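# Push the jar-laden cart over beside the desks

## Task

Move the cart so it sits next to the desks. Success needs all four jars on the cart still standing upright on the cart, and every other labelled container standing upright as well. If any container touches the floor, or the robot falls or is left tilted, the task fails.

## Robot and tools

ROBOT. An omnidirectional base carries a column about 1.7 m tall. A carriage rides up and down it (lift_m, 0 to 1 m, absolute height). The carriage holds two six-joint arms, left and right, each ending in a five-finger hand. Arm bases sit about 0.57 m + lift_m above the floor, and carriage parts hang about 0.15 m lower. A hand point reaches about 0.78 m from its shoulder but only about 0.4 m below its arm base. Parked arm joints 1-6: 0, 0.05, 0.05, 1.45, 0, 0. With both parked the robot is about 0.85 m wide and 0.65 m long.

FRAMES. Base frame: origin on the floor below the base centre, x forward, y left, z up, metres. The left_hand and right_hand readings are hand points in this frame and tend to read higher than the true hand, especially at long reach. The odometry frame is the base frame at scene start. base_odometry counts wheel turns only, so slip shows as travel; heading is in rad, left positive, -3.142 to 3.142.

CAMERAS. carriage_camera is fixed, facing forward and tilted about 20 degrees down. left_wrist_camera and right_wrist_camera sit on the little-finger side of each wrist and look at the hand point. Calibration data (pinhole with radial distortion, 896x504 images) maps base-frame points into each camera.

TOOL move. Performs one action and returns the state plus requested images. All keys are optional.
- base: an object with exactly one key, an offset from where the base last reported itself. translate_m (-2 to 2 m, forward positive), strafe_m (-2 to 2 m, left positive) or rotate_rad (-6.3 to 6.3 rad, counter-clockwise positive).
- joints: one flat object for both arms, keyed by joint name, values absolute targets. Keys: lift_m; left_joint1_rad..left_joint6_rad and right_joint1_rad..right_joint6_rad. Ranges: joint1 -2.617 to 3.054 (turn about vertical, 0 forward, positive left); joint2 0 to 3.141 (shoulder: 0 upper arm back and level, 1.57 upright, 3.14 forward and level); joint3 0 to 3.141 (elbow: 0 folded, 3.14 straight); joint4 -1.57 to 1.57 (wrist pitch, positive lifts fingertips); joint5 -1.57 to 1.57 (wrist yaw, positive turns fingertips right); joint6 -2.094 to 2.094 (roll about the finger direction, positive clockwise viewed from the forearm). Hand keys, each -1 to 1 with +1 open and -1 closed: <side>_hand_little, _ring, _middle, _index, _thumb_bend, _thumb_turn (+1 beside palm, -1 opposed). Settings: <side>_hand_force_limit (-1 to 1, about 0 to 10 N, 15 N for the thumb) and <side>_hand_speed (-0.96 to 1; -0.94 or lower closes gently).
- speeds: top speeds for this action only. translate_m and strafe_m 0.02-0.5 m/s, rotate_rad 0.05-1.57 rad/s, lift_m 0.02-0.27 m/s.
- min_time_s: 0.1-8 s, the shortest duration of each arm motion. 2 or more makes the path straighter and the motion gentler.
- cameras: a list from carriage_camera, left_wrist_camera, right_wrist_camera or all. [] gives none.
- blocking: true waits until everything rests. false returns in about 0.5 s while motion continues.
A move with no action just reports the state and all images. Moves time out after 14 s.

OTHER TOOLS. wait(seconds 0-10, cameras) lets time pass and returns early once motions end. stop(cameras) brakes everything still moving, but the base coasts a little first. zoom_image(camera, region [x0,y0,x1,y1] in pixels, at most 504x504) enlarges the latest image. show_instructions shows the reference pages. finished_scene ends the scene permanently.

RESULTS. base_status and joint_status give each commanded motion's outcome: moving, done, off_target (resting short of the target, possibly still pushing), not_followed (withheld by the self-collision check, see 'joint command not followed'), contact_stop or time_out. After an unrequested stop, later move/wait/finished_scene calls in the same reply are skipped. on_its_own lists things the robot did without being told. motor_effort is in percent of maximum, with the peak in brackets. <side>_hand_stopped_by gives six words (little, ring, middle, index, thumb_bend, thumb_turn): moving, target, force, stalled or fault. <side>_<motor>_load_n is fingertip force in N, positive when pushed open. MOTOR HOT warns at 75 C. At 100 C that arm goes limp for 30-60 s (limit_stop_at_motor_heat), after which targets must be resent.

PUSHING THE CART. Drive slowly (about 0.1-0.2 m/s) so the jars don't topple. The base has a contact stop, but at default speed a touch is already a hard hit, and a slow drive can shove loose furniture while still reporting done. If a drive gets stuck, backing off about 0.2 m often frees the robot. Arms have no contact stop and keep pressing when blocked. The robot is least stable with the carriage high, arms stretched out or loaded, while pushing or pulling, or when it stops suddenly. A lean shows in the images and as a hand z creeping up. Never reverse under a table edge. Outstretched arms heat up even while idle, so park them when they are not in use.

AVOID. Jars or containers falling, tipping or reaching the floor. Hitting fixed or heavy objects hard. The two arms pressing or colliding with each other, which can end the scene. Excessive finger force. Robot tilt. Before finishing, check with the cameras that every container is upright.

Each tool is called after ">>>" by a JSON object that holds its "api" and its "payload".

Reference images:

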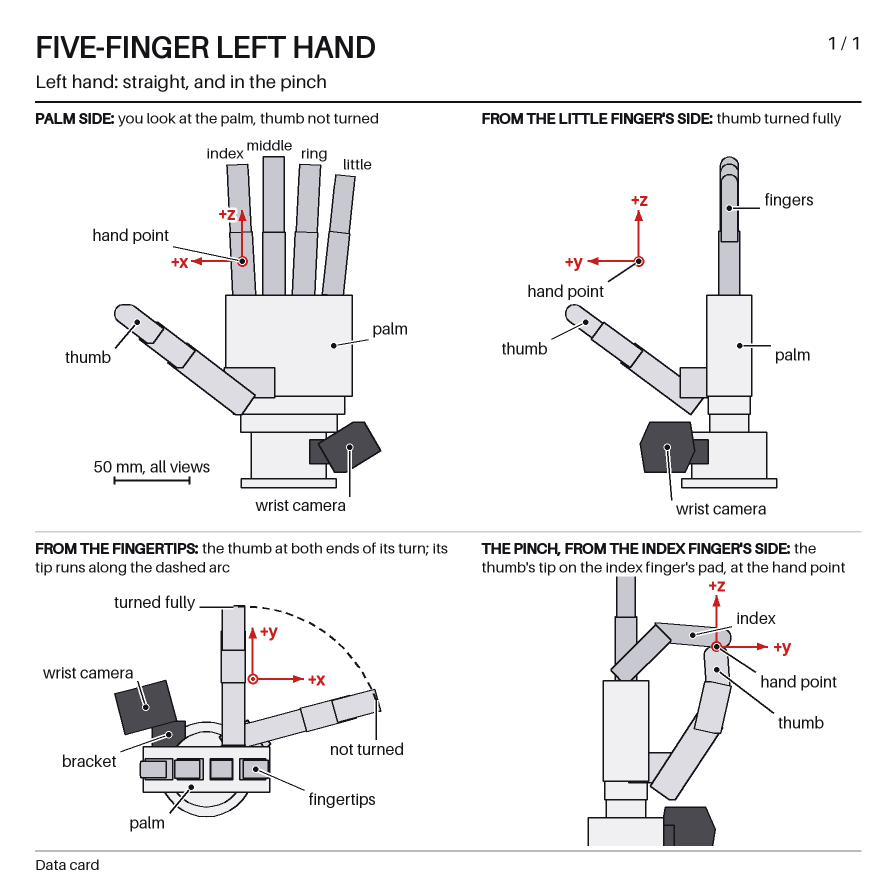

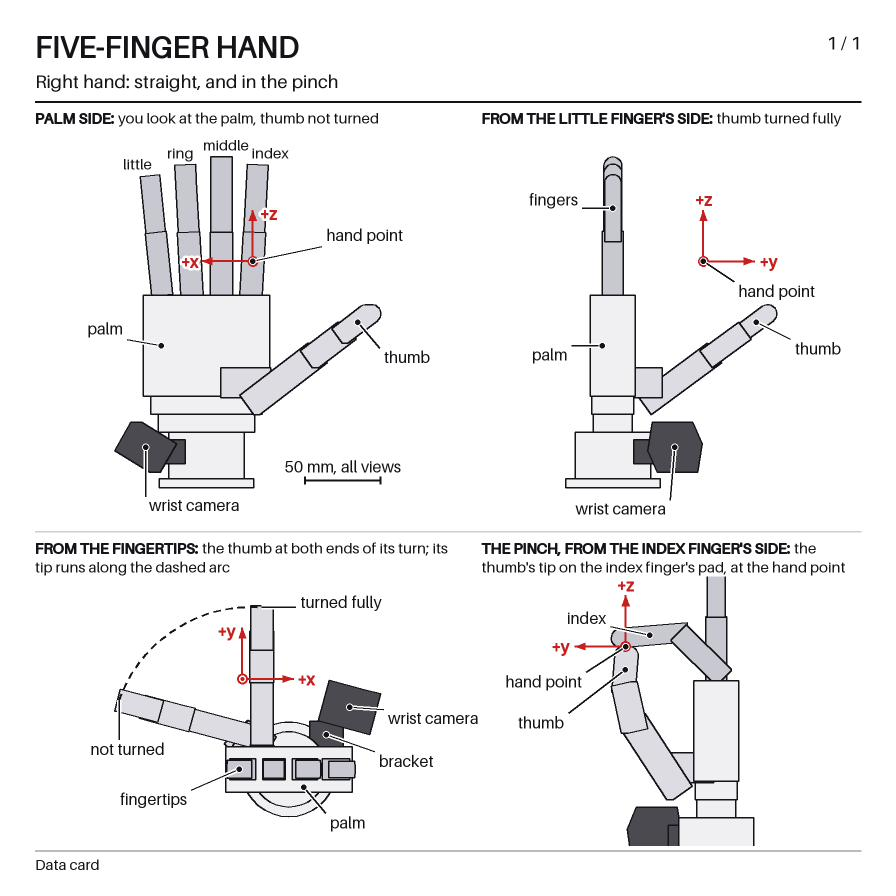

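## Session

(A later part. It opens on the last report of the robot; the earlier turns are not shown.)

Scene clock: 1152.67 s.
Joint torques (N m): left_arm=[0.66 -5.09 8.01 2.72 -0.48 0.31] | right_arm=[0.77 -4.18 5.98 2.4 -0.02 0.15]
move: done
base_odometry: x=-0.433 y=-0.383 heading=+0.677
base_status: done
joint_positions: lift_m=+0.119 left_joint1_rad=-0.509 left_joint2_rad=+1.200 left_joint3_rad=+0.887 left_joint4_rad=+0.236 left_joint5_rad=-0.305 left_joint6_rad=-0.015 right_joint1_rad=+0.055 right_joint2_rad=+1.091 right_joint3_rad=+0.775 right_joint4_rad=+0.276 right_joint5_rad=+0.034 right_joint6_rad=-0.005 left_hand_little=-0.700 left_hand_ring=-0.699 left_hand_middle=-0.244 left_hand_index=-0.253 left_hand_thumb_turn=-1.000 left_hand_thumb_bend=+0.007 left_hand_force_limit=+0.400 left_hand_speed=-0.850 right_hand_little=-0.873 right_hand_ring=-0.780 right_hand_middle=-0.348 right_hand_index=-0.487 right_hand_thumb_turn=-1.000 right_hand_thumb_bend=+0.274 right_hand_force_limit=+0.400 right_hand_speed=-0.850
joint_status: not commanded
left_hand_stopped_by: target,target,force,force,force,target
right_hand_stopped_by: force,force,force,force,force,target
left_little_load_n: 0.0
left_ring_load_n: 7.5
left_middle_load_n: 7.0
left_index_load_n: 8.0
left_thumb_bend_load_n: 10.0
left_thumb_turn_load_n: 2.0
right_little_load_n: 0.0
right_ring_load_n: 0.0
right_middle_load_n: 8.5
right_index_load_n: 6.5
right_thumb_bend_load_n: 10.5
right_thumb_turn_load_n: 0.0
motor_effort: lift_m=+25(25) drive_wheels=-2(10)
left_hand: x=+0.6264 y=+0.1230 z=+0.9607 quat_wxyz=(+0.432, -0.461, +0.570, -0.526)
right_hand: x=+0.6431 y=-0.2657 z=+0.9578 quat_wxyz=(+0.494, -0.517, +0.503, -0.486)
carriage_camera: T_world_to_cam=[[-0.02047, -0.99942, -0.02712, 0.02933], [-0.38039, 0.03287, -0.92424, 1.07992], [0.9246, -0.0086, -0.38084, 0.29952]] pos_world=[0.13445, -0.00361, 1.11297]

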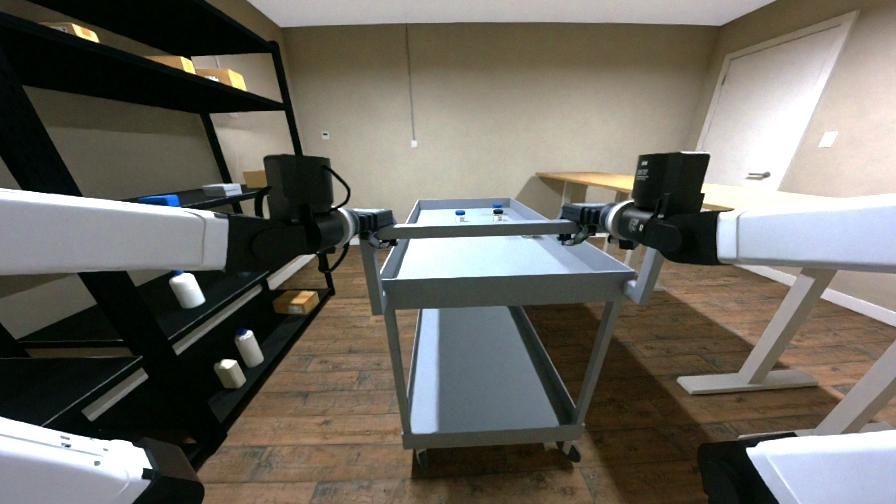

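>>> {"api": "move", "payload": {"base": {"strafe_m": 0.05}, "speeds": {"strafe_m": 0.06}}}

>>> {"api": "move", "payload": {"base": {"translate_m": 0.05}, "speeds": {"translate_m": 0.1}}}

>>> {"api": "move", "payload": {"base": {"strafe_m": 0.05}, "speeds": {"strafe_m": 0.06}}}

>>> {"api": "move", "payload": {"base": {"translate_m": 0.04}, "speeds": {"translate_m": 0.1}, "cameras": ["carriage_camera"]}}

Scene clock: 1170.17 s.
Joint torques (N m): left_arm=[1.29 -8.23 8.01 2.19 -0.83 0.38] | right_arm=[0.73 -3.08 5.97 2.68 -0.1 0.17]
move: done
base_odometry: x=-0.464 y=-0.344 heading=+0.677
base_status: done
joint_positions: lift_m=+0.119 left_joint1_rad=-0.514 left_joint2_rad=+1.228 left_joint3_rad=+0.887 left_joint4_rad=+0.286 left_joint5_rad=-0.265 left_joint6_rad=-0.023 right_joint1_rad=+0.055 right_joint2_rad=+1.078 right_joint3_rad=+0.775 right_joint4_rad=+0.253 right_joint5_rad=+0.041 right_joint6_rad=-0.007 left_hand_little=-0.700 left_hand_ring=-0.699 left_hand_middle=-0.244 left_hand_index=-0.253 left_hand_thumb_turn=-1.000 left_hand_thumb_bend=+0.007 left_hand_force_limit=+0.400 left_hand_speed=-0.850 right_hand_little=-0.873 right_hand_ring=-0.780 right_hand_middle=-0.348 right_hand_index=-0.487 right_hand_thumb_turn=-1.000 right_hand_thumb_bend=+0.274 right_hand_force_limit=+0.400 right_hand_speed=-0.850
joint_status: not commanded
left_hand_stopped_by: target,target,force,force,force,target
right_hand_stopped_by: force,force,force,force,force,target
left_little_load_n: 0.0
left_ring_load_n: 11.0
left_middle_load_n: 7.0
left_index_load_n: 8.5
left_thumb_bend_load_n: 10.0
left_thumb_turn_load_n: 1.5
right_little_load_n: 0.0
right_ring_load_n: 0.0
right_middle_load_n: 8.0
right_index_load_n: 6.0
right_thumb_bend_load_n: 11.0
right_thumb_turn_load_n: 1.0
motor_effort: lift_m=+25(25) drive_wheels=+1(9)
left_hand: x=+0.6291 y=+0.1093 z=+0.9623 quat_wxyz=(+0.420, -0.448, +0.571, -0.545)
right_hand: x=+0.6400 y=-0.2674 z=+0.9563 quat_wxyz=(+0.489, -0.518, +0.506, -0.486)
pictures: none

Scene clock: 1171.37 s.
Joint torques (N m): left_arm=[0.85 -7.79 7.97 2.3 -0.56 0.29] | right_arm=[0.14 -2.17 5.98 2.84 0.24 0.16]
move: done
base_odometry: x=-0.425 y=-0.313 heading=+0.677
base_status: done
joint_positions: lift_m=+0.119 left_joint1_rad=-0.509 left_joint2_rad=+1.224 left_joint3_rad=+0.887 left_joint4_rad=+0.277 left_joint5_rad=-0.296 left_joint6_rad=-0.014 right_joint1_rad=+0.062 right_joint2_rad=+1.068 right_joint3_rad=+0.775 right_joint4_rad=+0.239 right_joint5_rad=+0.012 right_joint6_rad=-0.006 left_hand_little=-0.700 left_hand_ring=-0.699 left_hand_middle=-0.244 left_hand_index=-0.253 left_hand_thumb_turn=-1.000 left_hand_thumb_bend=+0.007 left_hand_force_limit=+0.400 left_hand_speed=-0.850 right_hand_little=-0.873 right_hand_ring=-0.780 right_hand_middle=-0.348 right_hand_index=-0.487 right_hand_thumb_turn=-1.000 right_hand_thumb_bend=+0.274 right_hand_force_limit=+0.400 right_hand_speed=-0.850
joint_status: not commanded
left_hand_stopped_by: target,target,force,force,force,target
right_hand_stopped_by: force,force,force,force,force,target
left_little_load_n: 0.0
left_ring_load_n: 8.0
left_middle_load_n: 7.5
left_index_load_n: 8.5
left_thumb_bend_load_n: 10.0
left_thumb_turn_load_n: 1.0
right_little_load_n: 0.0
right_ring_load_n: 0.0
right_middle_load_n: 8.5
right_index_load_n: 6.5
right_thumb_bend_load_n: 11.0
right_thumb_turn_load_n: 1.0
motor_effort: lift_m=+25(25) drive_wheels=-1(7)
left_hand: x=+0.6315 y=+0.1178 z=+0.9612 quat_wxyz=(+0.432, -0.456, +0.567, -0.533)
right_hand: x=+0.6361 y=-0.2591 z=+0.9564 quat_wxyz=(+0.497, -0.528, +0.499, -0.476)
pictures: none

Scene clock: 1172.73 s.
Joint torques (N m): left_arm=[0.79 -10.17 7.91 1.89 -0.77 0.28] | right_arm=[0.32 -0.87 6 3.12 -0.05 0.14]
move: done
base_odometry: x=-0.456 y=-0.274 heading=+0.677
base_status: done
joint_positions: lift_m=+0.119 left_joint1_rad=-0.509 left_joint2_rad=+1.246 left_joint3_rad=+0.887 left_joint4_rad=+0.320 left_joint5_rad=-0.274 left_joint6_rad=-0.018 right_joint1_rad=+0.059 right_joint2_rad=+1.054 right_joint3_rad=+0.775 right_joint4_rad=+0.215 right_joint5_rad=+0.037 right_joint6_rad=-0.005 left_hand_little=-0.700 left_hand_ring=-0.698 left_hand_middle=-0.244 left_hand_index=-0.253 left_hand_thumb_turn=-1.000 left_hand_thumb_bend=+0.007 left_hand_force_limit=+0.400 left_hand_speed=-0.850 right_hand_little=-0.873 right_hand_ring=-0.780 right_hand_middle=-0.348 right_hand_index=-0.487 right_hand_thumb_turn=-1.000 right_hand_thumb_bend=+0.274 right_hand_force_limit=+0.400 right_hand_speed=-0.850
joint_status: not commanded
left_hand_stopped_by: target,target,force,force,force,target
right_hand_stopped_by: force,force,force,force,force,target
left_little_load_n: 0.0
left_ring_load_n: 19.0
left_middle_load_n: 7.5
left_index_load_n: 8.5
left_thumb_bend_load_n: 10.0
left_thumb_turn_load_n: 1.0
right_little_load_n: 0.0
right_ring_load_n: 0.0
right_middle_load_n: 8.0
right_index_load_n: 6.0
right_thumb_bend_load_n: 11.0
right_thumb_turn_load_n: 1.5
motor_effort: lift_m=+25(25) drive_wheels=+5(10)
left_hand: x=+0.6354 y=+0.1105 z=+0.9637 quat_wxyz=(+0.428, -0.448, +0.564, -0.546)
right_hand: x=+0.6333 y=-0.2652 z=+0.9558 quat_wxyz=(+0.487, -0.523, +0.508, -0.480)
pictures: none

Scene clock: 1173.83 s.
Joint torques (N m): left_arm=[0.5 -9.98 8.01 1.89 -0.64 0.27] | right_arm=[0.24 -0.59 5.98 3.13 0.24 0.13]
move: done
base_odometry: x=-0.425 y=-0.249 heading=+0.677
base_status: done
joint_positions: lift_m=+0.119 left_joint1_rad=-0.506 left_joint2_rad=+1.244 left_joint3_rad=+0.887 left_joint4_rad=+0.317 left_joint5_rad=-0.285 left_joint6_rad=-0.014 right_joint1_rad=+0.061 right_joint2_rad=+1.052 right_joint3_rad=+0.775 right_joint4_rad=+0.212 right_joint5_rad=+0.014 right_joint6_rad=-0.003 left_hand_little=-0.700 left_hand_ring=-0.698 left_hand_middle=-0.244 left_hand_index=-0.253 left_hand_thumb_turn=-1.000 left_hand_thumb_bend=+0.007 left_hand_force_limit=+0.400 left_hand_speed=-0.850 right_hand_little=-0.873 right_hand_ring=-0.780 right_hand_middle=-0.348 right_hand_index=-0.487 right_hand_thumb_turn=-1.000 right_hand_thumb_bend=+0.274 right_hand_force_limit=+0.400 right_hand_speed=-0.850
joint_status: not commanded
left_hand_stopped_by: target,target,force,force,force,target
right_hand_stopped_by: force,force,force,force,force,target
left_little_load_n: 0.0
left_ring_load_n: 15.0
left_middle_load_n: 7.0
left_index_load_n: 8.5
left_thumb_bend_load_n: 10.0
left_thumb_turn_load_n: 0.5
right_little_load_n: 0.0
right_ring_load_n: 0.0
right_middle_load_n: 8.0
right_index_load_n: 6.0
right_thumb_bend_load_n: 11.0
right_thumb_turn_load_n: 2.0
motor_effort: lift_m=+25(25) drive_wheels=+1(9)
left_hand: x=+0.6365 y=+0.1145 z=+0.9634 quat_wxyz=(+0.433, -0.451, +0.562, -0.542)
right_hand: x=+0.6318 y=-0.2600 z=+0.9560 quat_wxyz=(+0.494, -0.529, +0.503, -0.473)
carriage_camera: T_world_to_cam=[[-0.02047, -0.99942, -0.02712, 0.02933], [-0.38039, 0.03287, -0.92424, 1.07992], [0.9246, -0.0086, -0.38084, 0.29952]] pos_world=[0.13445, -0.00361, 1.11297]

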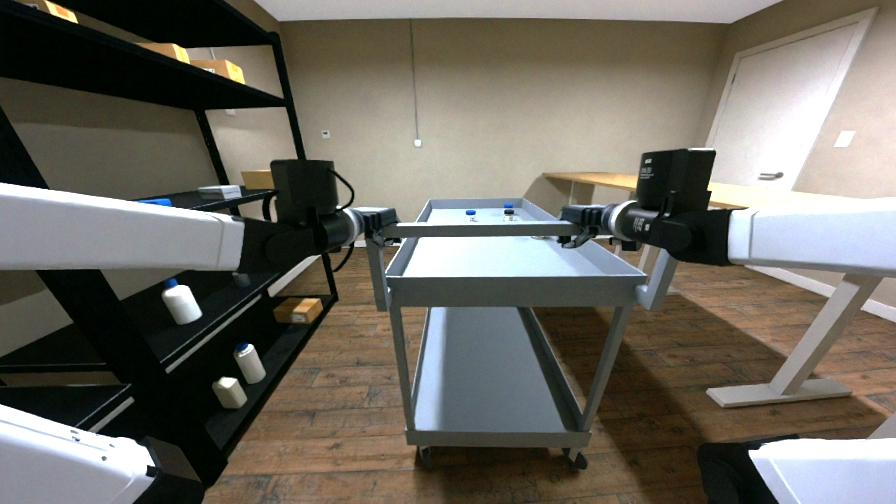

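>>> {"api": "move", "payload": {"base": {"rotate_rad": -0.05}, "speeds": {"rotate_rad": 0.1}, "cameras": ["carriage_camera"]}}

Scene clock: 1225.67 s.
Joint torques (N m): left_arm=[-0.38 -5.93 7.98 2.53 0.09 0.25] | right_arm=[-0.43 -2.69 6.02 2.43 0.2 0.12]
move: done
base_odometry: x=-0.425 y=-0.249 heading=+0.628
base_status: done
joint_positions: lift_m=+0.119 left_joint1_rad=-0.496 left_joint2_rad=+1.208 left_joint3_rad=+0.887 left_joint4_rad=+0.248 left_joint5_rad=-0.360 left_joint6_rad=-0.011 right_joint1_rad=+0.068 right_joint2_rad=+1.075 right_joint3_rad=+0.775 right_joint4_rad=+0.272 right_joint5_rad=+0.016 right_joint6_rad=-0.003 left_hand_little=-0.700 left_hand_ring=-0.699 left_hand_middle=-0.244 left_hand_index=-0.253 left_hand_thumb_turn=-1.000 left_hand_thumb_bend=+0.007 left_hand_force_limit=+0.400 left_hand_speed=-0.850 right_hand_little=-0.873 right_hand_ring=-0.780 right_hand_middle=-0.348 right_hand_index=-0.487 right_hand_thumb_turn=-1.000 right_hand_thumb_bend=+0.274 right_hand_force_limit=+0.400 right_hand_speed=-0.850
joint_status: not commanded
left_hand_stopped_by: target,target,force,force,force,target
right_hand_stopped_by: force,force,force,force,force,target
left_little_load_n: 0.0
left_ring_load_n: 8.0
left_middle_load_n: 6.0
left_index_load_n: 8.0
left_thumb_bend_load_n: 11.0
left_thumb_turn_load_n: 3.0
right_little_load_n: 0.5
right_ring_load_n: 0.0
right_middle_load_n: 8.5
right_index_load_n: 6.5
right_thumb_bend_load_n: 11.0
right_thumb_turn_load_n: 0.5
motor_effort: lift_m=+25(25) drive_wheels=-2(7)
left_hand: x=+0.6340 y=+0.1376 z=+0.9607 quat_wxyz=(+0.453, -0.477, +0.554, -0.511)
right_hand: x=+0.6392 y=-0.2567 z=+0.9628 quat_wxyz=(+0.505, -0.521, +0.493, -0.481)
carriage_camera: T_world_to_cam=[[-0.02047, -0.99942, -0.02712, 0.02933], [-0.38039, 0.03287, -0.92424, 1.07992], [0.9246, -0.0086, -0.38084, 0.29952]] pos_world=[0.13445, -0.00361, 1.11297]

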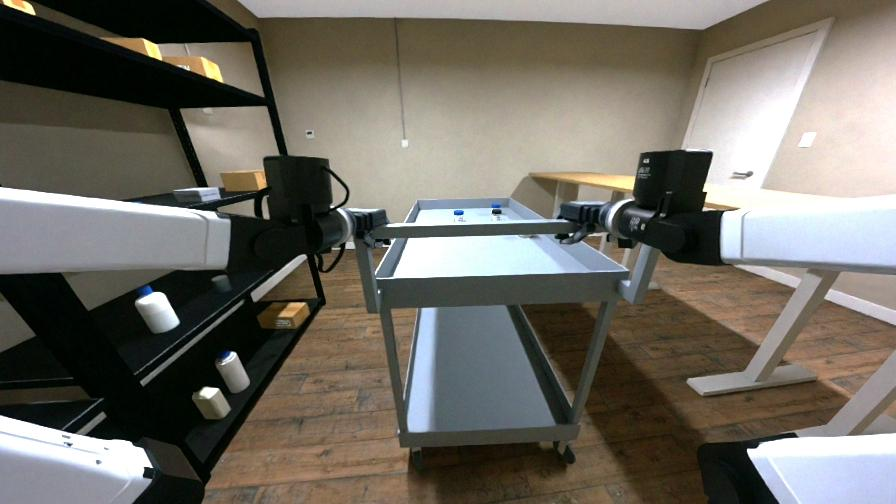

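>>> {"api": "move", "payload": {"base": {"strafe_m": 0.05}, "speeds": {"strafe_m": 0.06}}}

>>> {"api": "move", "payload": {"base": {"rotate_rad": -0.035}, "speeds": {"rotate_rad": 0.1}}}

>>> {"api": "move", "payload": {"base": {"strafe_m": 0.05}, "speeds": {"strafe_m": 0.06}, "cameras": ["carriage_camera"]}}

Scene clock: 1257.00 s.
Joint torques (N m): left_arm=[0.88 -7.58 7.97 2.34 -0.72 0.32] | right_arm=[-0.43 -2.74 5.96 2.71 0.12 0.13]
move: done
base_odometry: x=-0.454 y=-0.208 heading=+0.628
base_status: done
joint_positions: lift_m=+0.119 left_joint1_rad=-0.510 left_joint2_rad=+1.222 left_joint3_rad=+0.887 left_joint4_rad=+0.274 left_joint5_rad=-0.281 left_joint6_rad=-0.017 right_joint1_rad=+0.068 right_joint2_rad=+1.075 right_joint3_rad=+0.775 right_joint4_rad=+0.249 right_joint5_rad=+0.019 right_joint6_rad=-0.003 left_hand_little=-0.700 left_hand_ring=-0.699 left_hand_middle=-0.244 left_hand_index=-0.253 left_hand_thumb_turn=-1.000 left_hand_thumb_bend=+0.007 left_hand_force_limit=+0.400 left_hand_speed=-0.850 right_hand_little=-0.873 right_hand_ring=-0.780 right_hand_middle=-0.348 right_hand_index=-0.487 right_hand_thumb_turn=-1.000 right_hand_thumb_bend=+0.274 right_hand_force_limit=+0.400 right_hand_speed=-0.850
joint_status: not commanded
left_hand_stopped_by: target,target,force,force,force,target
right_hand_stopped_by: force,force,force,force,force,target
left_little_load_n: 0.0
left_ring_load_n: 6.5
left_middle_load_n: 7.5
left_index_load_n: 8.5
left_thumb_bend_load_n: 10.0
left_thumb_turn_load_n: 2.5
right_little_load_n: 0.0
right_ring_load_n: -0.5
right_middle_load_n: 8.5
right_index_load_n: 6.0
right_thumb_bend_load_n: 11.0
right_thumb_turn_load_n: 0.0
motor_effort: lift_m=+25(25) drive_wheels=+2(7)
left_hand: x=+0.6297 y=+0.1148 z=+0.9615 quat_wxyz=(+0.426, -0.452, +0.570, -0.537)
right_hand: x=+0.6377 y=-0.2575 z=+0.9568 quat_wxyz=(+0.498, -0.526, +0.499, -0.476)
pictures: none

Scene clock: 1257.77 s.
Joint torques (N m): left_arm=[0.54 -5.57 7.95 2.63 -0.18 0.31] | right_arm=[-0.36 -3.18 5.98 2.46 0.17 0.1]
move: done
base_odometry: x=-0.454 y=-0.208 heading=+0.593
base_status: done
joint_positions: lift_m=+0.119 left_joint1_rad=-0.506 left_joint2_rad=+1.204 left_joint3_rad=+0.887 left_joint4_rad=+0.240 left_joint5_rad=-0.334 left_joint6_rad=-0.015 right_joint1_rad=+0.068 right_joint2_rad=+1.080 right_joint3_rad=+0.775 right_joint4_rad=+0.270 right_joint5_rad=+0.019 right_joint6_rad=-0.001 left_hand_little=-0.700 left_hand_ring=-0.699 left_hand_middle=-0.244 left_hand_index=-0.253 left_hand_thumb_turn=-1.000 left_hand_thumb_bend=+0.007 left_hand_force_limit=+0.400 left_hand_speed=-0.850 right_hand_little=-0.873 right_hand_ring=-0.780 right_hand_middle=-0.348 right_hand_index=-0.487 right_hand_thumb_turn=-1.000 right_hand_thumb_bend=+0.274 right_hand_force_limit=+0.400 right_hand_speed=-0.850
joint_status: not commanded
left_hand_stopped_by: target,target,force,force,force,target
right_hand_stopped_by: force,force,force,force,force,target
left_little_load_n: 0.0
left_ring_load_n: 7.0
left_middle_load_n: 6.5
left_index_load_n: 8.0
left_thumb_bend_load_n: 10.5
left_thumb_turn_load_n: 2.5
right_little_load_n: 1.5
right_ring_load_n: 0.0
right_middle_load_n: 8.5
right_index_load_n: 6.5
right_thumb_bend_load_n: 10.5
right_thumb_turn_load_n: 0.0
motor_effort: lift_m=+25(25) drive_wheels=-6(7)
left_hand: x=+0.6295 y=+0.1290 z=+0.9604 quat_wxyz=(+0.441, -0.469, +0.563, -0.519)
right_hand: x=+0.6400 y=-0.2572 z=+0.9602 quat_wxyz=(+0.503, -0.522, +0.496, -0.479)
pictures: none

Scene clock: 1259.13 s.
Joint torques (N m): left_arm=[1.16 -7.23 8.1 2.39 -0.74 0.36] | right_arm=[-0.35 -3.23 6.01 2.57 0.13 0.1]
move: done
base_odometry: x=-0.482 y=-0.166 heading=+0.592
base_status: done
joint_positions: lift_m=+0.119 left_joint1_rad=-0.513 left_joint2_rad=+1.218 left_joint3_rad=+0.887 left_joint4_rad=+0.266 left_joint5_rad=-0.279 left_joint6_rad=-0.021 right_joint1_rad=+0.067 right_joint2_rad=+1.081 right_joint3_rad=+0.775 right_joint4_rad=+0.262 right_joint5_rad=+0.021 right_joint6_rad=-0.001 left_hand_little=-0.700 left_hand_ring=-0.699 left_hand_middle=-0.244 left_hand_index=-0.253 left_hand_thumb_turn=-1.000 left_hand_thumb_bend=+0.007 left_hand_force_limit=+0.400 left_hand_speed=-0.850 right_hand_little=-0.873 right_hand_ring=-0.780 right_hand_middle=-0.348 right_hand_index=-0.487 right_hand_thumb_turn=-1.000 right_hand_thumb_bend=+0.274 right_hand_force_limit=+0.400 right_hand_speed=-0.850
joint_status: not commanded
left_hand_stopped_by: target,target,force,force,force,target
right_hand_stopped_by: force,force,force,force,force,target
left_little_load_n: 0.5
left_ring_load_n: 6.0
left_middle_load_n: 7.5
left_index_load_n: 8.5
left_thumb_bend_load_n: 10.0
left_thumb_turn_load_n: 2.0
right_little_load_n: 0.0
right_ring_load_n: 0.0
right_middle_load_n: 8.5
right_index_load_n: 6.0
right_thumb_bend_load_n: 10.5
right_thumb_turn_load_n: 0.5
motor_effort: lift_m=+25(25) drive_wheels=+4(9)
left_hand: x=+0.6280 y=+0.1138 z=+0.9612 quat_wxyz=(+0.424, -0.453, +0.571, -0.538)
right_hand: x=+0.6396 y=-0.2581 z=+0.9579 quat_wxyz=(+0.500, -0.523, +0.498, -0.478)
carriage_camera: T_world_to_cam=[[-0.02047, -0.99942, -0.02712, 0.02933], [-0.38039, 0.03287, -0.92424, 1.07992], [0.9246, -0.0086, -0.38084, 0.29952]] pos_world=[0.13445, -0.00361, 1.11297]

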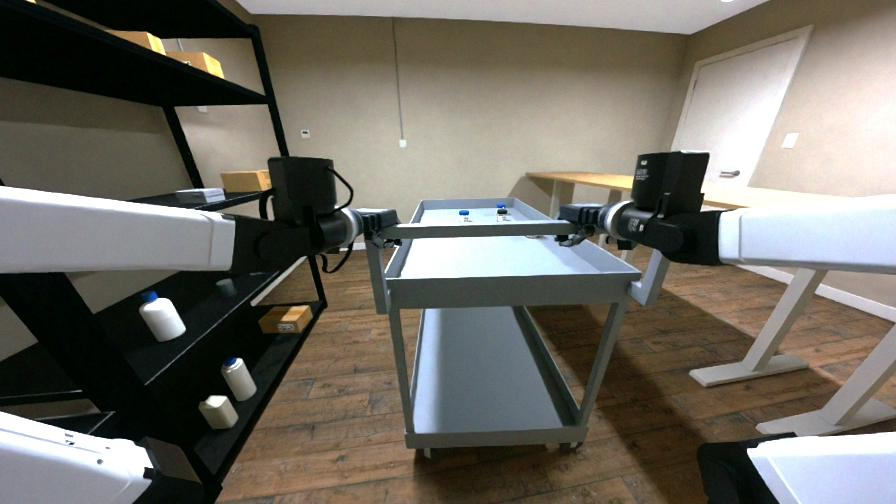

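>>> {"api": "move", "payload": {"base": {"rotate_rad": -0.035}, "speeds": {"rotate_rad": 0.1}}}

>>> {"api": "move", "payload": {"base": {"strafe_m": 0.06}, "speeds": {"strafe_m": 0.06}}}

>>> {"api": "move", "payload": {"base": {"rotate_rad": -0.04}, "speeds": {"rotate_rad": 0.1}}}

>>> {"api": "move", "payload": {"base": {"strafe_m": 0.06}, "speeds": {"strafe_m": 0.06}}}

>>> {"api": "move", "payload": {"base": {"rotate_rad": -0.035}, "speeds": {"rotate_rad": 0.1}, "cameras": ["carriage_camera"]}}

Scene clock: 1270.93 s.
Joint torques (N m): left_arm=[0.5 -5.35 7.87 2.69 -0.14 0.34] | right_arm=[-0.28 -3.48 6 2.49 0.15 0.1]
move: done
base_odometry: x=-0.482 y=-0.166 heading=+0.558
base_status: done
joint_positions: lift_m=+0.119 left_joint1_rad=-0.506 left_joint2_rad=+1.202 left_joint3_rad=+0.887 left_joint4_rad=+0.236 left_joint5_rad=-0.335 left_joint6_rad=-0.019 right_joint1_rad=+0.067 right_joint2_rad=+1.083 right_joint3_rad=+0.775 right_joint4_rad=+0.268 right_joint5_rad=+0.021 right_joint6_rad=+0.001 left_hand_little=-0.700 left_hand_ring=-0.699 left_hand_middle=-0.244 left_hand_index=-0.253 left_hand_thumb_turn=-1.000 left_hand_thumb_bend=+0.007 left_hand_force_limit=+0.400 left_hand_speed=-0.850 right_hand_little=-0.873 right_hand_ring=-0.780 right_hand_middle=-0.348 right_hand_index=-0.487 right_hand_thumb_turn=-1.000 right_hand_thumb_bend=+0.274 right_hand_force_limit=+0.400 right_hand_speed=-0.850
joint_status: not commanded
left_hand_stopped_by: target,target,force,force,force,target
right_hand_stopped_by: force,force,force,force,force,target
left_little_load_n: 0.0
left_ring_load_n: 7.0
left_middle_load_n: 7.0
left_index_load_n: 8.0
left_thumb_bend_load_n: 10.5
left_thumb_turn_load_n: 2.5
right_little_load_n: 3.5
right_ring_load_n: 0.0
right_middle_load_n: 8.5
right_index_load_n: 6.0
right_thumb_bend_load_n: 10.5
right_thumb_turn_load_n: 0.0
motor_effort: lift_m=+25(25) drive_wheels=-3(5)
left_hand: x=+0.6289 y=+0.1291 z=+0.9603 quat_wxyz=(+0.440, -0.470, +0.562, -0.519)
right_hand: x=+0.6403 y=-0.2579 z=+0.9587 quat_wxyz=(+0.501, -0.522, +0.498, -0.478)
pictures: none

Scene clock: 1272.47 s.
Joint torques (N m): left_arm=[1.02 -7.25 8.06 2.38 -0.67 0.33] | right_arm=[0.16 -3.45 5.98 2.52 0.03 0.1]
move: done
base_odometry: x=-0.514 y=-0.115 heading=+0.557
base_status: done
joint_positions: lift_m=+0.119 left_joint1_rad=-0.511 left_joint2_rad=+1.219 left_joint3_rad=+0.887 left_joint4_rad=+0.267 left_joint5_rad=-0.284 left_joint6_rad=-0.019 right_joint1_rad=+0.061 right_joint2_rad=+1.083 right_joint3_rad=+0.775 right_joint4_rad=+0.265 right_joint5_rad=+0.031 right_joint6_rad=+0.001 left_hand_little=-0.700 left_hand_ring=-0.699 left_hand_middle=-0.244 left_hand_index=-0.253 left_hand_thumb_turn=-1.000 left_hand_thumb_bend=+0.007 left_hand_force_limit=+0.400 left_hand_speed=-0.850 right_hand_little=-0.873 right_hand_ring=-0.780 right_hand_middle=-0.348 right_hand_index=-0.487 right_hand_thumb_turn=-1.000 right_hand_thumb_bend=+0.274 right_hand_force_limit=+0.400 right_hand_speed=-0.850
joint_status: not commanded
left_hand_stopped_by: target,target,force,force,force,target
right_hand_stopped_by: force,force,force,force,force,target
left_little_load_n: 0.0
left_ring_load_n: 7.0
left_middle_load_n: 7.5
left_index_load_n: 8.5
left_thumb_bend_load_n: 10.5
left_thumb_turn_load_n: 1.5
right_little_load_n: 0.0
right_ring_load_n: 0.0
right_middle_load_n: 8.5
right_index_load_n: 6.5
right_thumb_bend_load_n: 11.0
right_thumb_turn_load_n: 0.0
motor_effort: lift_m=+25(25) drive_wheels=+4(10)
left_hand: x=+0.6289 y=+0.1155 z=+0.9611 quat_wxyz=(+0.426, -0.454, +0.570, -0.536)
right_hand: x=+0.6409 y=-0.2623 z=+0.9580 quat_wxyz=(+0.496, -0.518, +0.503, -0.482)
pictures: none

Scene clock: 1273.30 s.
Joint torques (N m): left_arm=[0.35 -4.68 7.95 2.76 -0.07 0.32] | right_arm=[0.18 -4 6.01 2.39 0.13 0.08]
move: done
base_odometry: x=-0.514 y=-0.115 heading=+0.518
base_status: done
joint_positions: lift_m=+0.119 left_joint1_rad=-0.504 left_joint2_rad=+1.197 left_joint3_rad=+0.887 left_joint4_rad=+0.228 left_joint5_rad=-0.345 left_joint6_rad=-0.019 right_joint1_rad=+0.061 right_joint2_rad=+1.089 right_joint3_rad=+0.775 right_joint4_rad=+0.278 right_joint5_rad=+0.022 right_joint6_rad=+0.002 left_hand_little=-0.700 left_hand_ring=-0.699 left_hand_middle=-0.244 left_hand_index=-0.253 left_hand_thumb_turn=-1.000 left_hand_thumb_bend=+0.007 left_hand_force_limit=+0.400 left_hand_speed=-0.850 right_hand_little=-0.872 right_hand_ring=-0.780 right_hand_middle=-0.348 right_hand_index=-0.487 right_hand_thumb_turn=-1.000 right_hand_thumb_bend=+0.274 right_hand_force_limit=+0.400 right_hand_speed=-0.850
joint_status: not commanded
left_hand_stopped_by: target,target,force,force,force,target
right_hand_stopped_by: force,force,force,force,force,target
left_little_load_n: 0.0
left_ring_load_n: 7.0
left_middle_load_n: 7.0
left_index_load_n: 8.0
left_thumb_bend_load_n: 10.5
left_thumb_turn_load_n: 2.5
right_little_load_n: 5.5
right_ring_load_n: 0.0
right_middle_load_n: 8.5
right_index_load_n: 6.5
right_thumb_bend_load_n: 10.5
right_thumb_turn_load_n: 0.5
motor_effort: lift_m=+25(25) drive_wheels=+4(5)
left_hand: x=+0.6288 y=+0.1327 z=+0.9603 quat_wxyz=(+0.443, -0.474, +0.560, -0.515)
right_hand: x=+0.6422 y=-0.2603 z=+0.9589 quat_wxyz=(+0.501, -0.519, +0.499, -0.481)
pictures: none

Scene clock: 1274.83 s.
Joint torques (N m): left_arm=[0.87 -7.31 7.99 2.44 -0.66 0.33] | right_arm=[0.39 -4.01 5.98 2.35 -0.06 0.11]
move: done
base_odometry: x=-0.544 y=-0.063 heading=+0.517
base_status: done
joint_positions: lift_m=+0.119 left_joint1_rad=-0.509 left_joint2_rad=+1.219 left_joint3_rad=+0.887 left_joint4_rad=+0.267 left_joint5_rad=-0.288 left_joint6_rad=-0.019 right_joint1_rad=+0.059 right_joint2_rad=+1.089 right_joint3_rad=+0.775 right_joint4_rad=+0.280 right_joint5_rad=+0.038 right_joint6_rad=+0.002 left_hand_little=-0.700 left_hand_ring=-0.699 left_hand_middle=-0.244 left_hand_index=-0.253 left_hand_thumb_turn=-1.000 left_hand_thumb_bend=+0.007 left_hand_force_limit=+0.400 left_hand_speed=-0.850 right_hand_little=-0.873 right_hand_ring=-0.780 right_hand_middle=-0.348 right_hand_index=-0.487 right_hand_thumb_turn=-1.000 right_hand_thumb_bend=+0.274 right_hand_force_limit=+0.400 right_hand_speed=-0.850
joint_status: not commanded
left_hand_stopped_by: target,target,force,force,force,target
right_hand_stopped_by: force,force,force,force,force,target
left_little_load_n: 0.0
left_ring_load_n: 7.0
left_middle_load_n: 7.5
left_index_load_n: 8.5
left_thumb_bend_load_n: 10.0
left_thumb_turn_load_n: 1.5
right_little_load_n: 0.0
right_ring_load_n: 0.0
right_middle_load_n: 8.5
right_index_load_n: 6.5
right_thumb_bend_load_n: 11.0
right_thumb_turn_load_n: 0.5
motor_effort: lift_m=+25(25) drive_wheels=+4(8)
left_hand: x=+0.6295 y=+0.1169 z=+0.9609 quat_wxyz=(+0.428, -0.455, +0.569, -0.534)
right_hand: x=+0.6432 y=-0.2645 z=+0.9596 quat_wxyz=(+0.497, -0.513, +0.503, -0.486)
pictures: none

Scene clock: 1275.60 s.
Joint torques (N m): left_arm=[0.44 -4.77 7.97 2.75 -0.09 0.33] | right_arm=[0.43 -4.16 5.97 2.33 0.12 0.08]
move: done
base_odometry: x=-0.544 y=-0.063 heading=+0.483
base_status: done
joint_positions: lift_m=+0.119 left_joint1_rad=-0.505 left_joint2_rad=+1.197 left_joint3_rad=+0.887 left_joint4_rad=+0.228 left_joint5_rad=-0.342 left_joint6_rad=-0.019 right_joint1_rad=+0.059 right_joint2_rad=+1.091 right_joint3_rad=+0.775 right_joint4_rad=+0.281 right_joint5_rad=+0.023 right_joint6_rad=+0.002 left_hand_little=-0.700 left_hand_ring=-0.699 left_hand_middle=-0.244 left_hand_index=-0.253 left_hand_thumb_turn=-1.000 left_hand_thumb_bend=+0.007 left_hand_force_limit=+0.400 left_hand_speed=-0.850 right_hand_little=-0.872 right_hand_ring=-0.780 right_hand_middle=-0.348 right_hand_index=-0.487 right_hand_thumb_turn=-1.000 right_hand_thumb_bend=+0.274 right_hand_force_limit=+0.400 right_hand_speed=-0.850
joint_status: not commanded
left_hand_stopped_by: target,target,force,force,force,target
right_hand_stopped_by: force,force,force,force,force,target
left_little_load_n: 0.0
left_ring_load_n: 7.0
left_middle_load_n: 6.5
left_index_load_n: 8.0
left_thumb_bend_load_n: 10.5
left_thumb_turn_load_n: 3.0
right_little_load_n: 6.0
right_ring_load_n: 0.0
right_middle_load_n: 8.5
right_index_load_n: 6.5
right_thumb_bend_load_n: 10.5
right_thumb_turn_load_n: 0.0
motor_effort: lift_m=+25(25) drive_wheels=+3(5)
left_hand: x=+0.6285 y=+0.1319 z=+0.9604 quat_wxyz=(+0.442, -0.473, +0.561, -0.516)
right_hand: x=+0.6430 y=-0.2616 z=+0.9589 quat_wxyz=(+0.500, -0.517, +0.500, -0.482)
carriage_camera: T_world_to_cam=[[-0.02047, -0.99942, -0.02712, 0.02933], [-0.38039, 0.03287, -0.92424, 1.07992], [0.9246, -0.0086, -0.38084, 0.29952]] pos_world=[0.13445, -0.00361, 1.11297]

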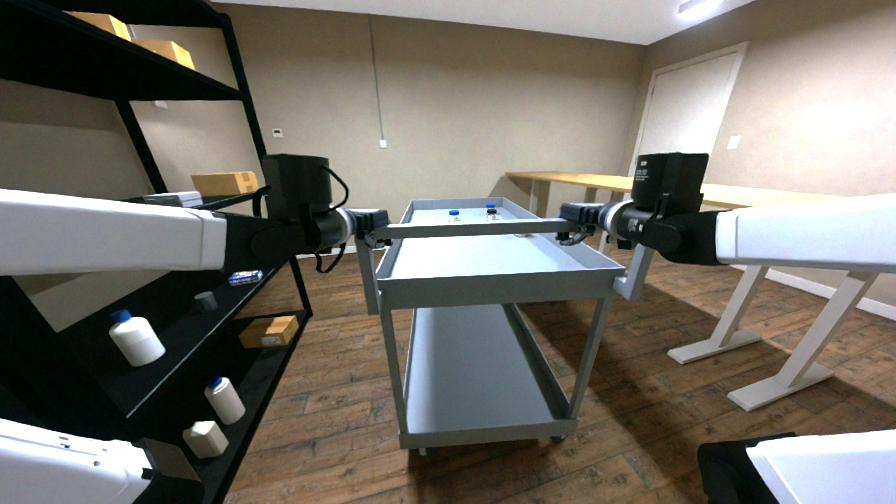

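>>> {"api": "move", "payload": {"base": {"strafe_m": 0.07}, "speeds": {"strafe_m": 0.06}}}

>>> {"api": "move", "payload": {"base": {"rotate_rad": -0.05}, "speeds": {"rotate_rad": 0.1}}}

>>> {"api": "move", "payload": {"base": {"strafe_m": 0.06}, "speeds": {"strafe_m": 0.06}}}

>>> {"api": "move", "payload": {"base": {"rotate_rad": -0.04}, "speeds": {"rotate_rad": 0.1}}}

>>> {"api": "move", "payload": {"base": {"translate_m": 0.2}, "speeds": {"translate_m": 0.1}, "cameras": ["carriage_camera"]}}

Scene clock: 1315.80 s.
Joint torques (N m): left_arm=[0.79 -7.24 7.97 2.39 -0.66 0.32] | right_arm=[0.55 -4.1 6 2.45 -0.05 0.12]
move: done
base_odometry: x=-0.576 y=-0.001 heading=+0.482
base_status: done
joint_positions: lift_m=+0.119 left_joint1_rad=-0.508 left_joint2_rad=+1.218 left_joint3_rad=+0.887 left_joint4_rad=+0.267 left_joint5_rad=-0.288 left_joint6_rad=-0.017 right_joint1_rad=+0.058 right_joint2_rad=+1.090 right_joint3_rad=+0.775 right_joint4_rad=+0.272 right_joint5_rad=+0.036 right_joint6_rad=-0.002 left_hand_little=-0.700 left_hand_ring=-0.699 left_hand_middle=-0.244 left_hand_index=-0.253 left_hand_thumb_turn=-1.000 left_hand_thumb_bend=+0.007 left_hand_force_limit=+0.400 left_hand_speed=-0.850 right_hand_little=-0.873 right_hand_ring=-0.780 right_hand_middle=-0.348 right_hand_index=-0.487 right_hand_thumb_turn=-1.000 right_hand_thumb_bend=+0.274 right_hand_force_limit=+0.400 right_hand_speed=-0.850
joint_status: not commanded
left_hand_stopped_by: target,target,force,force,force,target
right_hand_stopped_by: force,force,force,force,force,target
left_little_load_n: 0.0
left_ring_load_n: 8.5
left_middle_load_n: 7.0
left_index_load_n: 8.0
left_thumb_bend_load_n: 10.0
left_thumb_turn_load_n: 1.0
right_little_load_n: 0.0
right_ring_load_n: 0.0
right_middle_load_n: 8.5
right_index_load_n: 6.5
right_thumb_bend_load_n: 11.0
right_thumb_turn_load_n: 0.5
motor_effort: lift_m=+25(25) drive_wheels=+5(8)
left_hand: x=+0.6297 y=+0.1177 z=+0.9612 quat_wxyz=(+0.429, -0.456, +0.569, -0.534)
right_hand: x=+0.6427 y=-0.2649 z=+0.9568 quat_wxyz=(+0.493, -0.517, +0.504, -0.485)
pictures: none

Scene clock: 1316.73 s.
Joint torques (N m): left_arm=[0.24 -3.74 7.98 2.9 0.08 0.36] | right_arm=[0.5 -4.93 5.89 2.19 0.26 0.12]
move: done
base_odometry: x=-0.576 y=-0.001 heading=+0.433
base_status: done
joint_positions: lift_m=+0.119 left_joint1_rad=-0.503 left_joint2_rad=+1.186 left_joint3_rad=+0.887 left_joint4_rad=+0.210 left_joint5_rad=-0.356 left_joint6_rad=-0.022 right_joint1_rad=+0.058 right_joint2_rad=+1.100 right_joint3_rad=+0.775 right_joint4_rad=+0.294 right_joint5_rad=+0.012 right_joint6_rad=-0.001 left_hand_little=-0.700 left_hand_ring=-0.699 left_hand_middle=-0.244 left_hand_index=-0.253 left_hand_thumb_turn=-1.000 left_hand_thumb_bend=+0.007 left_hand_force_limit=+0.400 left_hand_speed=-0.850 right_hand_little=-0.872 right_hand_ring=-0.780 right_hand_middle=-0.348 right_hand_index=-0.487 right_hand_thumb_turn=-1.000 right_hand_thumb_bend=+0.274 right_hand_force_limit=+0.400 right_hand_speed=-0.850
joint_status: not commanded
left_hand_stopped_by: target,target,force,force,force,target
right_hand_stopped_by: force,force,force,force,force,target
left_little_load_n: 0.0
left_ring_load_n: 7.0
left_middle_load_n: 6.5
left_index_load_n: 8.0
left_thumb_bend_load_n: 10.5
left_thumb_turn_load_n: 3.0
right_little_load_n: 8.5
right_ring_load_n: 0.0
right_middle_load_n: 8.5
right_index_load_n: 6.5
right_thumb_bend_load_n: 11.0
right_thumb_turn_load_n: 0.0
motor_effort: lift_m=+25(25) drive_wheels=+4(6)
left_hand: x=+0.6271 y=+0.1365 z=+0.9601 quat_wxyz=(+0.445, -0.479, +0.559, -0.510)
right_hand: x=+0.6447 y=-0.2601 z=+0.9588 quat_wxyz=(+0.503, -0.520, +0.496, -0.481)
pictures: none

Scene clock: 1318.27 s.
Joint torques (N m): left_arm=[0.84 -6.78 8.05 2.48 -0.57 0.37] | right_arm=[0.5 -4.98 6.06 2.21 -0.11 0.11]
move: done
base_odometry: x=-0.601 y=+0.053 heading=+0.432
base_status: done
joint_positions: lift_m=+0.119 left_joint1_rad=-0.509 left_joint2_rad=+1.215 left_joint3_rad=+0.887 left_joint4_rad=+0.259 left_joint5_rad=-0.293 left_joint6_rad=-0.021 right_joint1_rad=+0.058 right_joint2_rad=+1.100 right_joint3_rad=+0.775 right_joint4_rad=+0.292 right_joint5_rad=+0.042 right_joint6_rad=-0.001 left_hand_little=-0.700 left_hand_ring=-0.699 left_hand_middle=-0.244 left_hand_index=-0.253 left_hand_thumb_turn=-1.000 left_hand_thumb_bend=+0.007 left_hand_force_limit=+0.400 left_hand_speed=-0.850 right_hand_little=-0.873 right_hand_ring=-0.780 right_hand_middle=-0.348 right_hand_index=-0.487 right_hand_thumb_turn=-1.000 right_hand_thumb_bend=+0.274 right_hand_force_limit=+0.400 right_hand_speed=-0.850
joint_status: not commanded
left_hand_stopped_by: target,target,force,force,force,target
right_hand_stopped_by: force,force,force,force,force,target
left_little_load_n: 0.0
left_ring_load_n: 6.5
left_middle_load_n: 7.0
left_index_load_n: 8.5
left_thumb_bend_load_n: 10.0
left_thumb_turn_load_n: 1.5
right_little_load_n: 0.0
right_ring_load_n: 0.0
right_middle_load_n: 8.5
right_index_load_n: 6.5
right_thumb_bend_load_n: 10.5
right_thumb_turn_load_n: 0.0
motor_effort: lift_m=+25(25) drive_wheels=+4(9)
left_hand: x=+0.6288 y=+0.1182 z=+0.9609 quat_wxyz=(+0.428, -0.458, +0.568, -0.533)
right_hand: x=+0.6457 y=-0.2658 z=+0.9585 quat_wxyz=(+0.495, -0.513, +0.503, -0.489)
pictures: none

Scene clock: 1319.10 s.
Joint torques (N m): left_arm=[0.39 -3.36 7.95 2.96 0.01 0.37] | right_arm=[0.27 -5.63 6 2.05 0.42 0.11]
move: done
base_odometry: x=-0.601 y=+0.053 heading=+0.393
base_status: done
joint_positions: lift_m=+0.119 left_joint1_rad=-0.505 left_joint2_rad=+1.184 left_joint3_rad=+0.887 left_joint4_rad=+0.207 left_joint5_rad=-0.352 left_joint6_rad=-0.022 right_joint1_rad=+0.060 right_joint2_rad=+1.107 right_joint3_rad=+0.775 right_joint4_rad=+0.305 right_joint5_rad=-0.003 right_joint6_rad=-0.001 left_hand_little=-0.700 left_hand_ring=-0.699 left_hand_middle=-0.244 left_hand_index=-0.253 left_hand_thumb_turn=-1.000 left_hand_thumb_bend=+0.007 left_hand_force_limit=+0.400 left_hand_speed=-0.850 right_hand_little=-0.872 right_hand_ring=-0.780 right_hand_middle=-0.348 right_hand_index=-0.487 right_hand_thumb_turn=-1.000 right_hand_thumb_bend=+0.274 right_hand_force_limit=+0.400 right_hand_speed=-0.850
joint_status: not commanded
left_hand_stopped_by: target,target,force,force,force,target
right_hand_stopped_by: force,force,force,force,force,target
left_little_load_n: 0.0
left_ring_load_n: 6.5
left_middle_load_n: 6.5
left_index_load_n: 8.0
left_thumb_bend_load_n: 11.0
left_thumb_turn_load_n: 3.5
right_little_load_n: 10.0
right_ring_load_n: 1.0
right_middle_load_n: 8.5
right_index_load_n: 6.0
right_thumb_bend_load_n: 10.5
right_thumb_turn_load_n: 0.0
motor_effort: lift_m=+25(25) drive_wheels=+6(7)
left_hand: x=+0.6259 y=+0.1352 z=+0.9601 quat_wxyz=(+0.443, -0.477, +0.561, -0.511)
right_hand: x=+0.6458 y=-0.2560 z=+0.9590 quat_wxyz=(+0.508, -0.523, +0.490, -0.478)
pictures: none

Scene clock: 1321.80 s.
Joint torques (N m): left_arm=[0.54 -2.44 8.01 3.11 0.03 0.45] | right_arm=[0.29 -5.5 5.97 2.11 0.44 0.11]
move: done
base_odometry: x=-0.417 y=+0.130 heading=+0.394
base_status: done
joint_positions: lift_m=+0.119 left_joint1_rad=-0.505 left_joint2_rad=+1.176 left_joint3_rad=+0.886 left_joint4_rad=+0.193 left_joint5_rad=-0.355 left_joint6_rad=-0.029 right_joint1_rad=+0.060 right_joint2_rad=+1.105 right_joint3_rad=+0.775 right_joint4_rad=+0.303 right_joint5_rad=-0.005 right_joint6_rad=-0.001 left_hand_little=-0.700 left_hand_ring=-0.699 left_hand_middle=-0.244 left_hand_index=-0.253 left_hand_thumb_turn=-1.000 left_hand_thumb_bend=+0.007 left_hand_force_limit=+0.400 left_hand_speed=-0.850 right_hand_little=-0.872 right_hand_ring=-0.780 right_hand_middle=-0.348 right_hand_index=-0.487 right_hand_thumb_turn=-1.000 right_hand_thumb_bend=+0.274 right_hand_force_limit=+0.400 right_hand_speed=-0.850
joint_status: not commanded
left_hand_stopped_by: target,target,force,force,force,target
right_hand_stopped_by: force,force,force,force,force,target
left_little_load_n: 0.0
left_ring_load_n: 6.0
left_middle_load_n: 6.5
left_index_load_n: 8.0
left_thumb_bend_load_n: 11.0
left_thumb_turn_load_n: 3.5
right_little_load_n: 9.5
right_ring_load_n: 0.5
right_middle_load_n: 8.0
right_index_load_n: 6.5
right_thumb_bend_load_n: 10.5
right_thumb_turn_load_n: 0.5
motor_effort: lift_m=+25(25) drive_wheels=-4(10)
left_hand: x=+0.6239 y=+0.1364 z=+0.9598 quat_wxyz=(+0.441, -0.481, +0.560, -0.510)
right_hand: x=+0.6453 y=-0.2556 z=+0.9593 quat_wxyz=(+0.509, -0.523, +0.490, -0.477)
carriage_camera: T_world_to_cam=[[-0.02047, -0.99942, -0.02712, 0.02933], [-0.38039, 0.03287, -0.92424, 1.07992], [0.9246, -0.0086, -0.38084, 0.29952]] pos_world=[0.13445, -0.00361, 1.11297]

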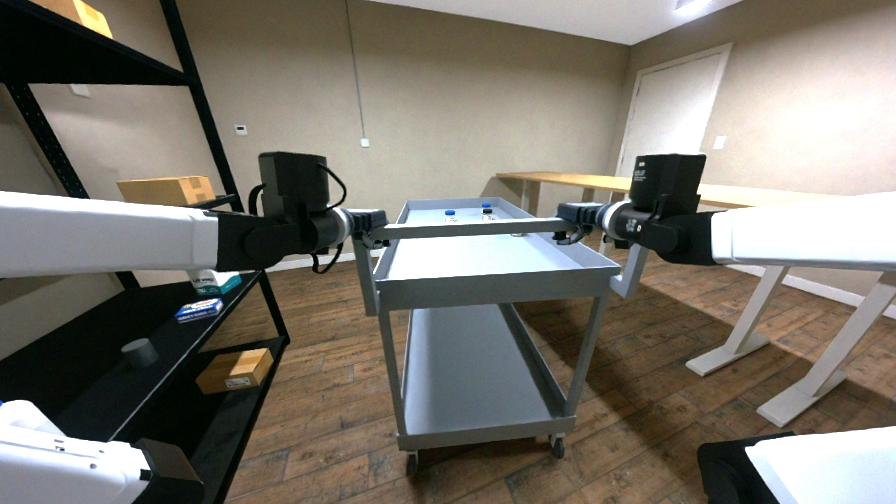

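>>> {"api": "move", "payload": {"base": {"strafe_m": 0.06}, "speeds": {"strafe_m": 0.06}}}

>>> {"api": "move", "payload": {"base": {"translate_m": 0.2}, "speeds": {"translate_m": 0.1}}}

>>> {"api": "move", "payload": {"base": {"strafe_m": 0.06}, "speeds": {"strafe_m": 0.06}, "cameras": ["carriage_camera"]}}

Scene clock: 1339.33 s.
Joint torques (N m): left_arm=[1.2 -6.34 8.1 2.55 -0.73 0.5] | right_arm=[0.39 -4.93 6.01 2.13 -0.12 0.12]
move: done
base_odometry: x=-0.440 y=+0.186 heading=+0.394
base_status: done
joint_positions: lift_m=+0.119 left_joint1_rad=-0.513 left_joint2_rad=+1.210 left_joint3_rad=+0.886 left_joint4_rad=+0.253 left_joint5_rad=-0.278 left_joint6_rad=-0.033 right_joint1_rad=+0.059 right_joint2_rad=+1.099 right_joint3_rad=+0.775 right_joint4_rad=+0.299 right_joint5_rad=+0.043 right_joint6_rad=-0.001 left_hand_little=-0.700 left_hand_ring=-0.699 left_hand_middle=-0.244 left_hand_index=-0.253 left_hand_thumb_turn=-1.000 left_hand_thumb_bend=+0.007 left_hand_force_limit=+0.400 left_hand_speed=-0.850 right_hand_little=-0.873 right_hand_ring=-0.780 right_hand_middle=-0.348 right_hand_index=-0.487 right_hand_thumb_turn=-1.000 right_hand_thumb_bend=+0.274 right_hand_force_limit=+0.400 right_hand_speed=-0.850
joint_status: not commanded
left_hand_stopped_by: target,target,force,force,force,target
right_hand_stopped_by: force,force,force,force,force,target
left_little_load_n: 0.0
left_ring_load_n: 3.5
left_middle_load_n: 7.0
left_index_load_n: 9.0
left_thumb_bend_load_n: 10.0
left_thumb_turn_load_n: 2.5
right_little_load_n: 0.0
right_ring_load_n: 0.0
right_middle_load_n: 8.5
right_index_load_n: 6.0
right_thumb_bend_load_n: 10.5
right_thumb_turn_load_n: 0.0
motor_effort: lift_m=+25(25) drive_wheels=+1(6)
left_hand: x=+0.6256 y=+0.1139 z=+0.9607 quat_wxyz=(+0.419, -0.457, +0.571, -0.538)
right_hand: x=+0.6461 y=-0.2653 z=+0.9604 quat_wxyz=(+0.497, -0.511, +0.502, -0.490)
pictures: none

Scene clock: 1342.03 s.
Joint torques (N m): left_arm=[-0.01 -5.18 8.08 2.66 -0.11 0.32] | right_arm=[0.39 -4.62 6.01 2.28 -0.08 0.11]
move: done
base_odometry: x=-0.255 y=+0.263 heading=+0.394
base_status: done
joint_positions: lift_m=+0.119 left_joint1_rad=-0.500 left_joint2_rad=+1.200 left_joint3_rad=+0.886 left_joint4_rad=+0.237 left_joint5_rad=-0.341 left_joint6_rad=-0.018 right_joint1_rad=+0.059 right_joint2_rad=+1.096 right_joint3_rad=+0.775 right_joint4_rad=+0.285 right_joint5_rad=+0.039 right_joint6_rad=-0.001 left_hand_little=-0.700 left_hand_ring=-0.699 left_hand_middle=-0.244 left_hand_index=-0.253 left_hand_thumb_turn=-1.000 left_hand_thumb_bend=+0.007 left_hand_force_limit=+0.400 left_hand_speed=-0.850 right_hand_little=-0.873 right_hand_ring=-0.780 right_hand_middle=-0.348 right_hand_index=-0.487 right_hand_thumb_turn=-1.000 right_hand_thumb_bend=+0.274 right_hand_force_limit=+0.400 right_hand_speed=-0.850
joint_status: not commanded
left_hand_stopped_by: target,target,force,force,force,target
right_hand_stopped_by: force,force,force,force,force,target
left_little_load_n: 0.0
left_ring_load_n: 10.0
left_middle_load_n: 7.0
left_index_load_n: 8.0
left_thumb_bend_load_n: 10.5
left_thumb_turn_load_n: 1.5
right_little_load_n: 0.0
right_ring_load_n: 0.0
right_middle_load_n: 8.5
right_index_load_n: 6.0
right_thumb_bend_load_n: 11.0
right_thumb_turn_load_n: 0.0
motor_effort: lift_m=+25(25) drive_wheels=-2(8)
left_hand: x=+0.6302 y=+0.1330 z=+0.9604 quat_wxyz=(+0.444, -0.473, +0.559, -0.516)
right_hand: x=+0.6445 y=-0.2647 z=+0.9581 quat_wxyz=(+0.495, -0.514, +0.503, -0.487)
pictures: none

Scene clock: 1343.57 s.
Joint torques (N m): left_arm=[1.11 -7.82 8.12 2.28 -0.81 0.38] | right_arm=[0.39 -3.12 5.98 2.65 -0.07 0.15]
move: done
base_odometry: x=-0.278 y=+0.318 heading=+0.394
base_status: done
joint_positions: lift_m=+0.119 left_joint1_rad=-0.513 left_joint2_rad=+1.223 left_joint3_rad=+0.886 left_joint4_rad=+0.278 left_joint5_rad=-0.271 left_joint6_rad=-0.022 right_joint1_rad=+0.059 right_joint2_rad=+1.080 right_joint3_rad=+0.775 right_joint4_rad=+0.255 right_joint5_rad=+0.038 right_joint6_rad=-0.006 left_hand_little=-0.700 left_hand_ring=-0.699 left_hand_middle=-0.244 left_hand_index=-0.253 left_hand_thumb_turn=-1.000 left_hand_thumb_bend=+0.007 left_hand_force_limit=+0.400 left_hand_speed=-0.850 right_hand_little=-0.873 right_hand_ring=-0.780 right_hand_middle=-0.348 right_hand_index=-0.487 right_hand_thumb_turn=-1.000 right_hand_thumb_bend=+0.274 right_hand_force_limit=+0.400 right_hand_speed=-0.850
joint_status: not commanded
left_hand_stopped_by: target,target,force,force,force,target
right_hand_stopped_by: force,force,force,force,force,target
left_little_load_n: 0.0
left_ring_load_n: 8.5
left_middle_load_n: 7.5
left_index_load_n: 8.5
left_thumb_bend_load_n: 10.0
left_thumb_turn_load_n: 1.5
right_little_load_n: 0.0
right_ring_load_n: 0.0
right_middle_load_n: 8.0
right_index_load_n: 6.0
right_thumb_bend_load_n: 11.0
right_thumb_turn_load_n: 0.5
motor_effort: lift_m=+25(25) drive_wheels=+3(7)
left_hand: x=+0.6286 y=+0.1115 z=+0.9617 quat_wxyz=(+0.422, -0.450, +0.571, -0.542)
right_hand: x=+0.6400 y=-0.2651 z=+0.9563 quat_wxyz=(+0.491, -0.519, +0.505, -0.484)
carriage_camera: T_world_to_cam=[[-0.02047, -0.99942, -0.02712, 0.02933], [-0.38039, 0.03287, -0.92424, 1.07992], [0.9246, -0.0086, -0.38084, 0.29952]] pos_world=[0.13445, -0.00361, 1.11297]

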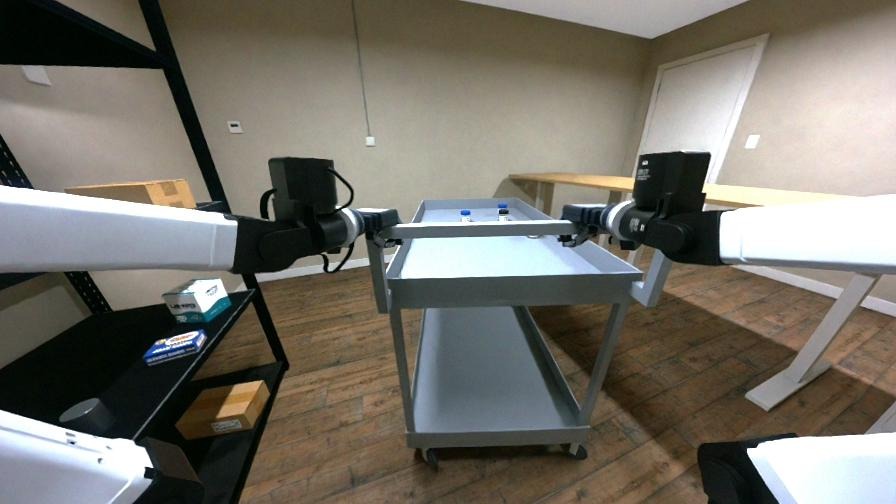

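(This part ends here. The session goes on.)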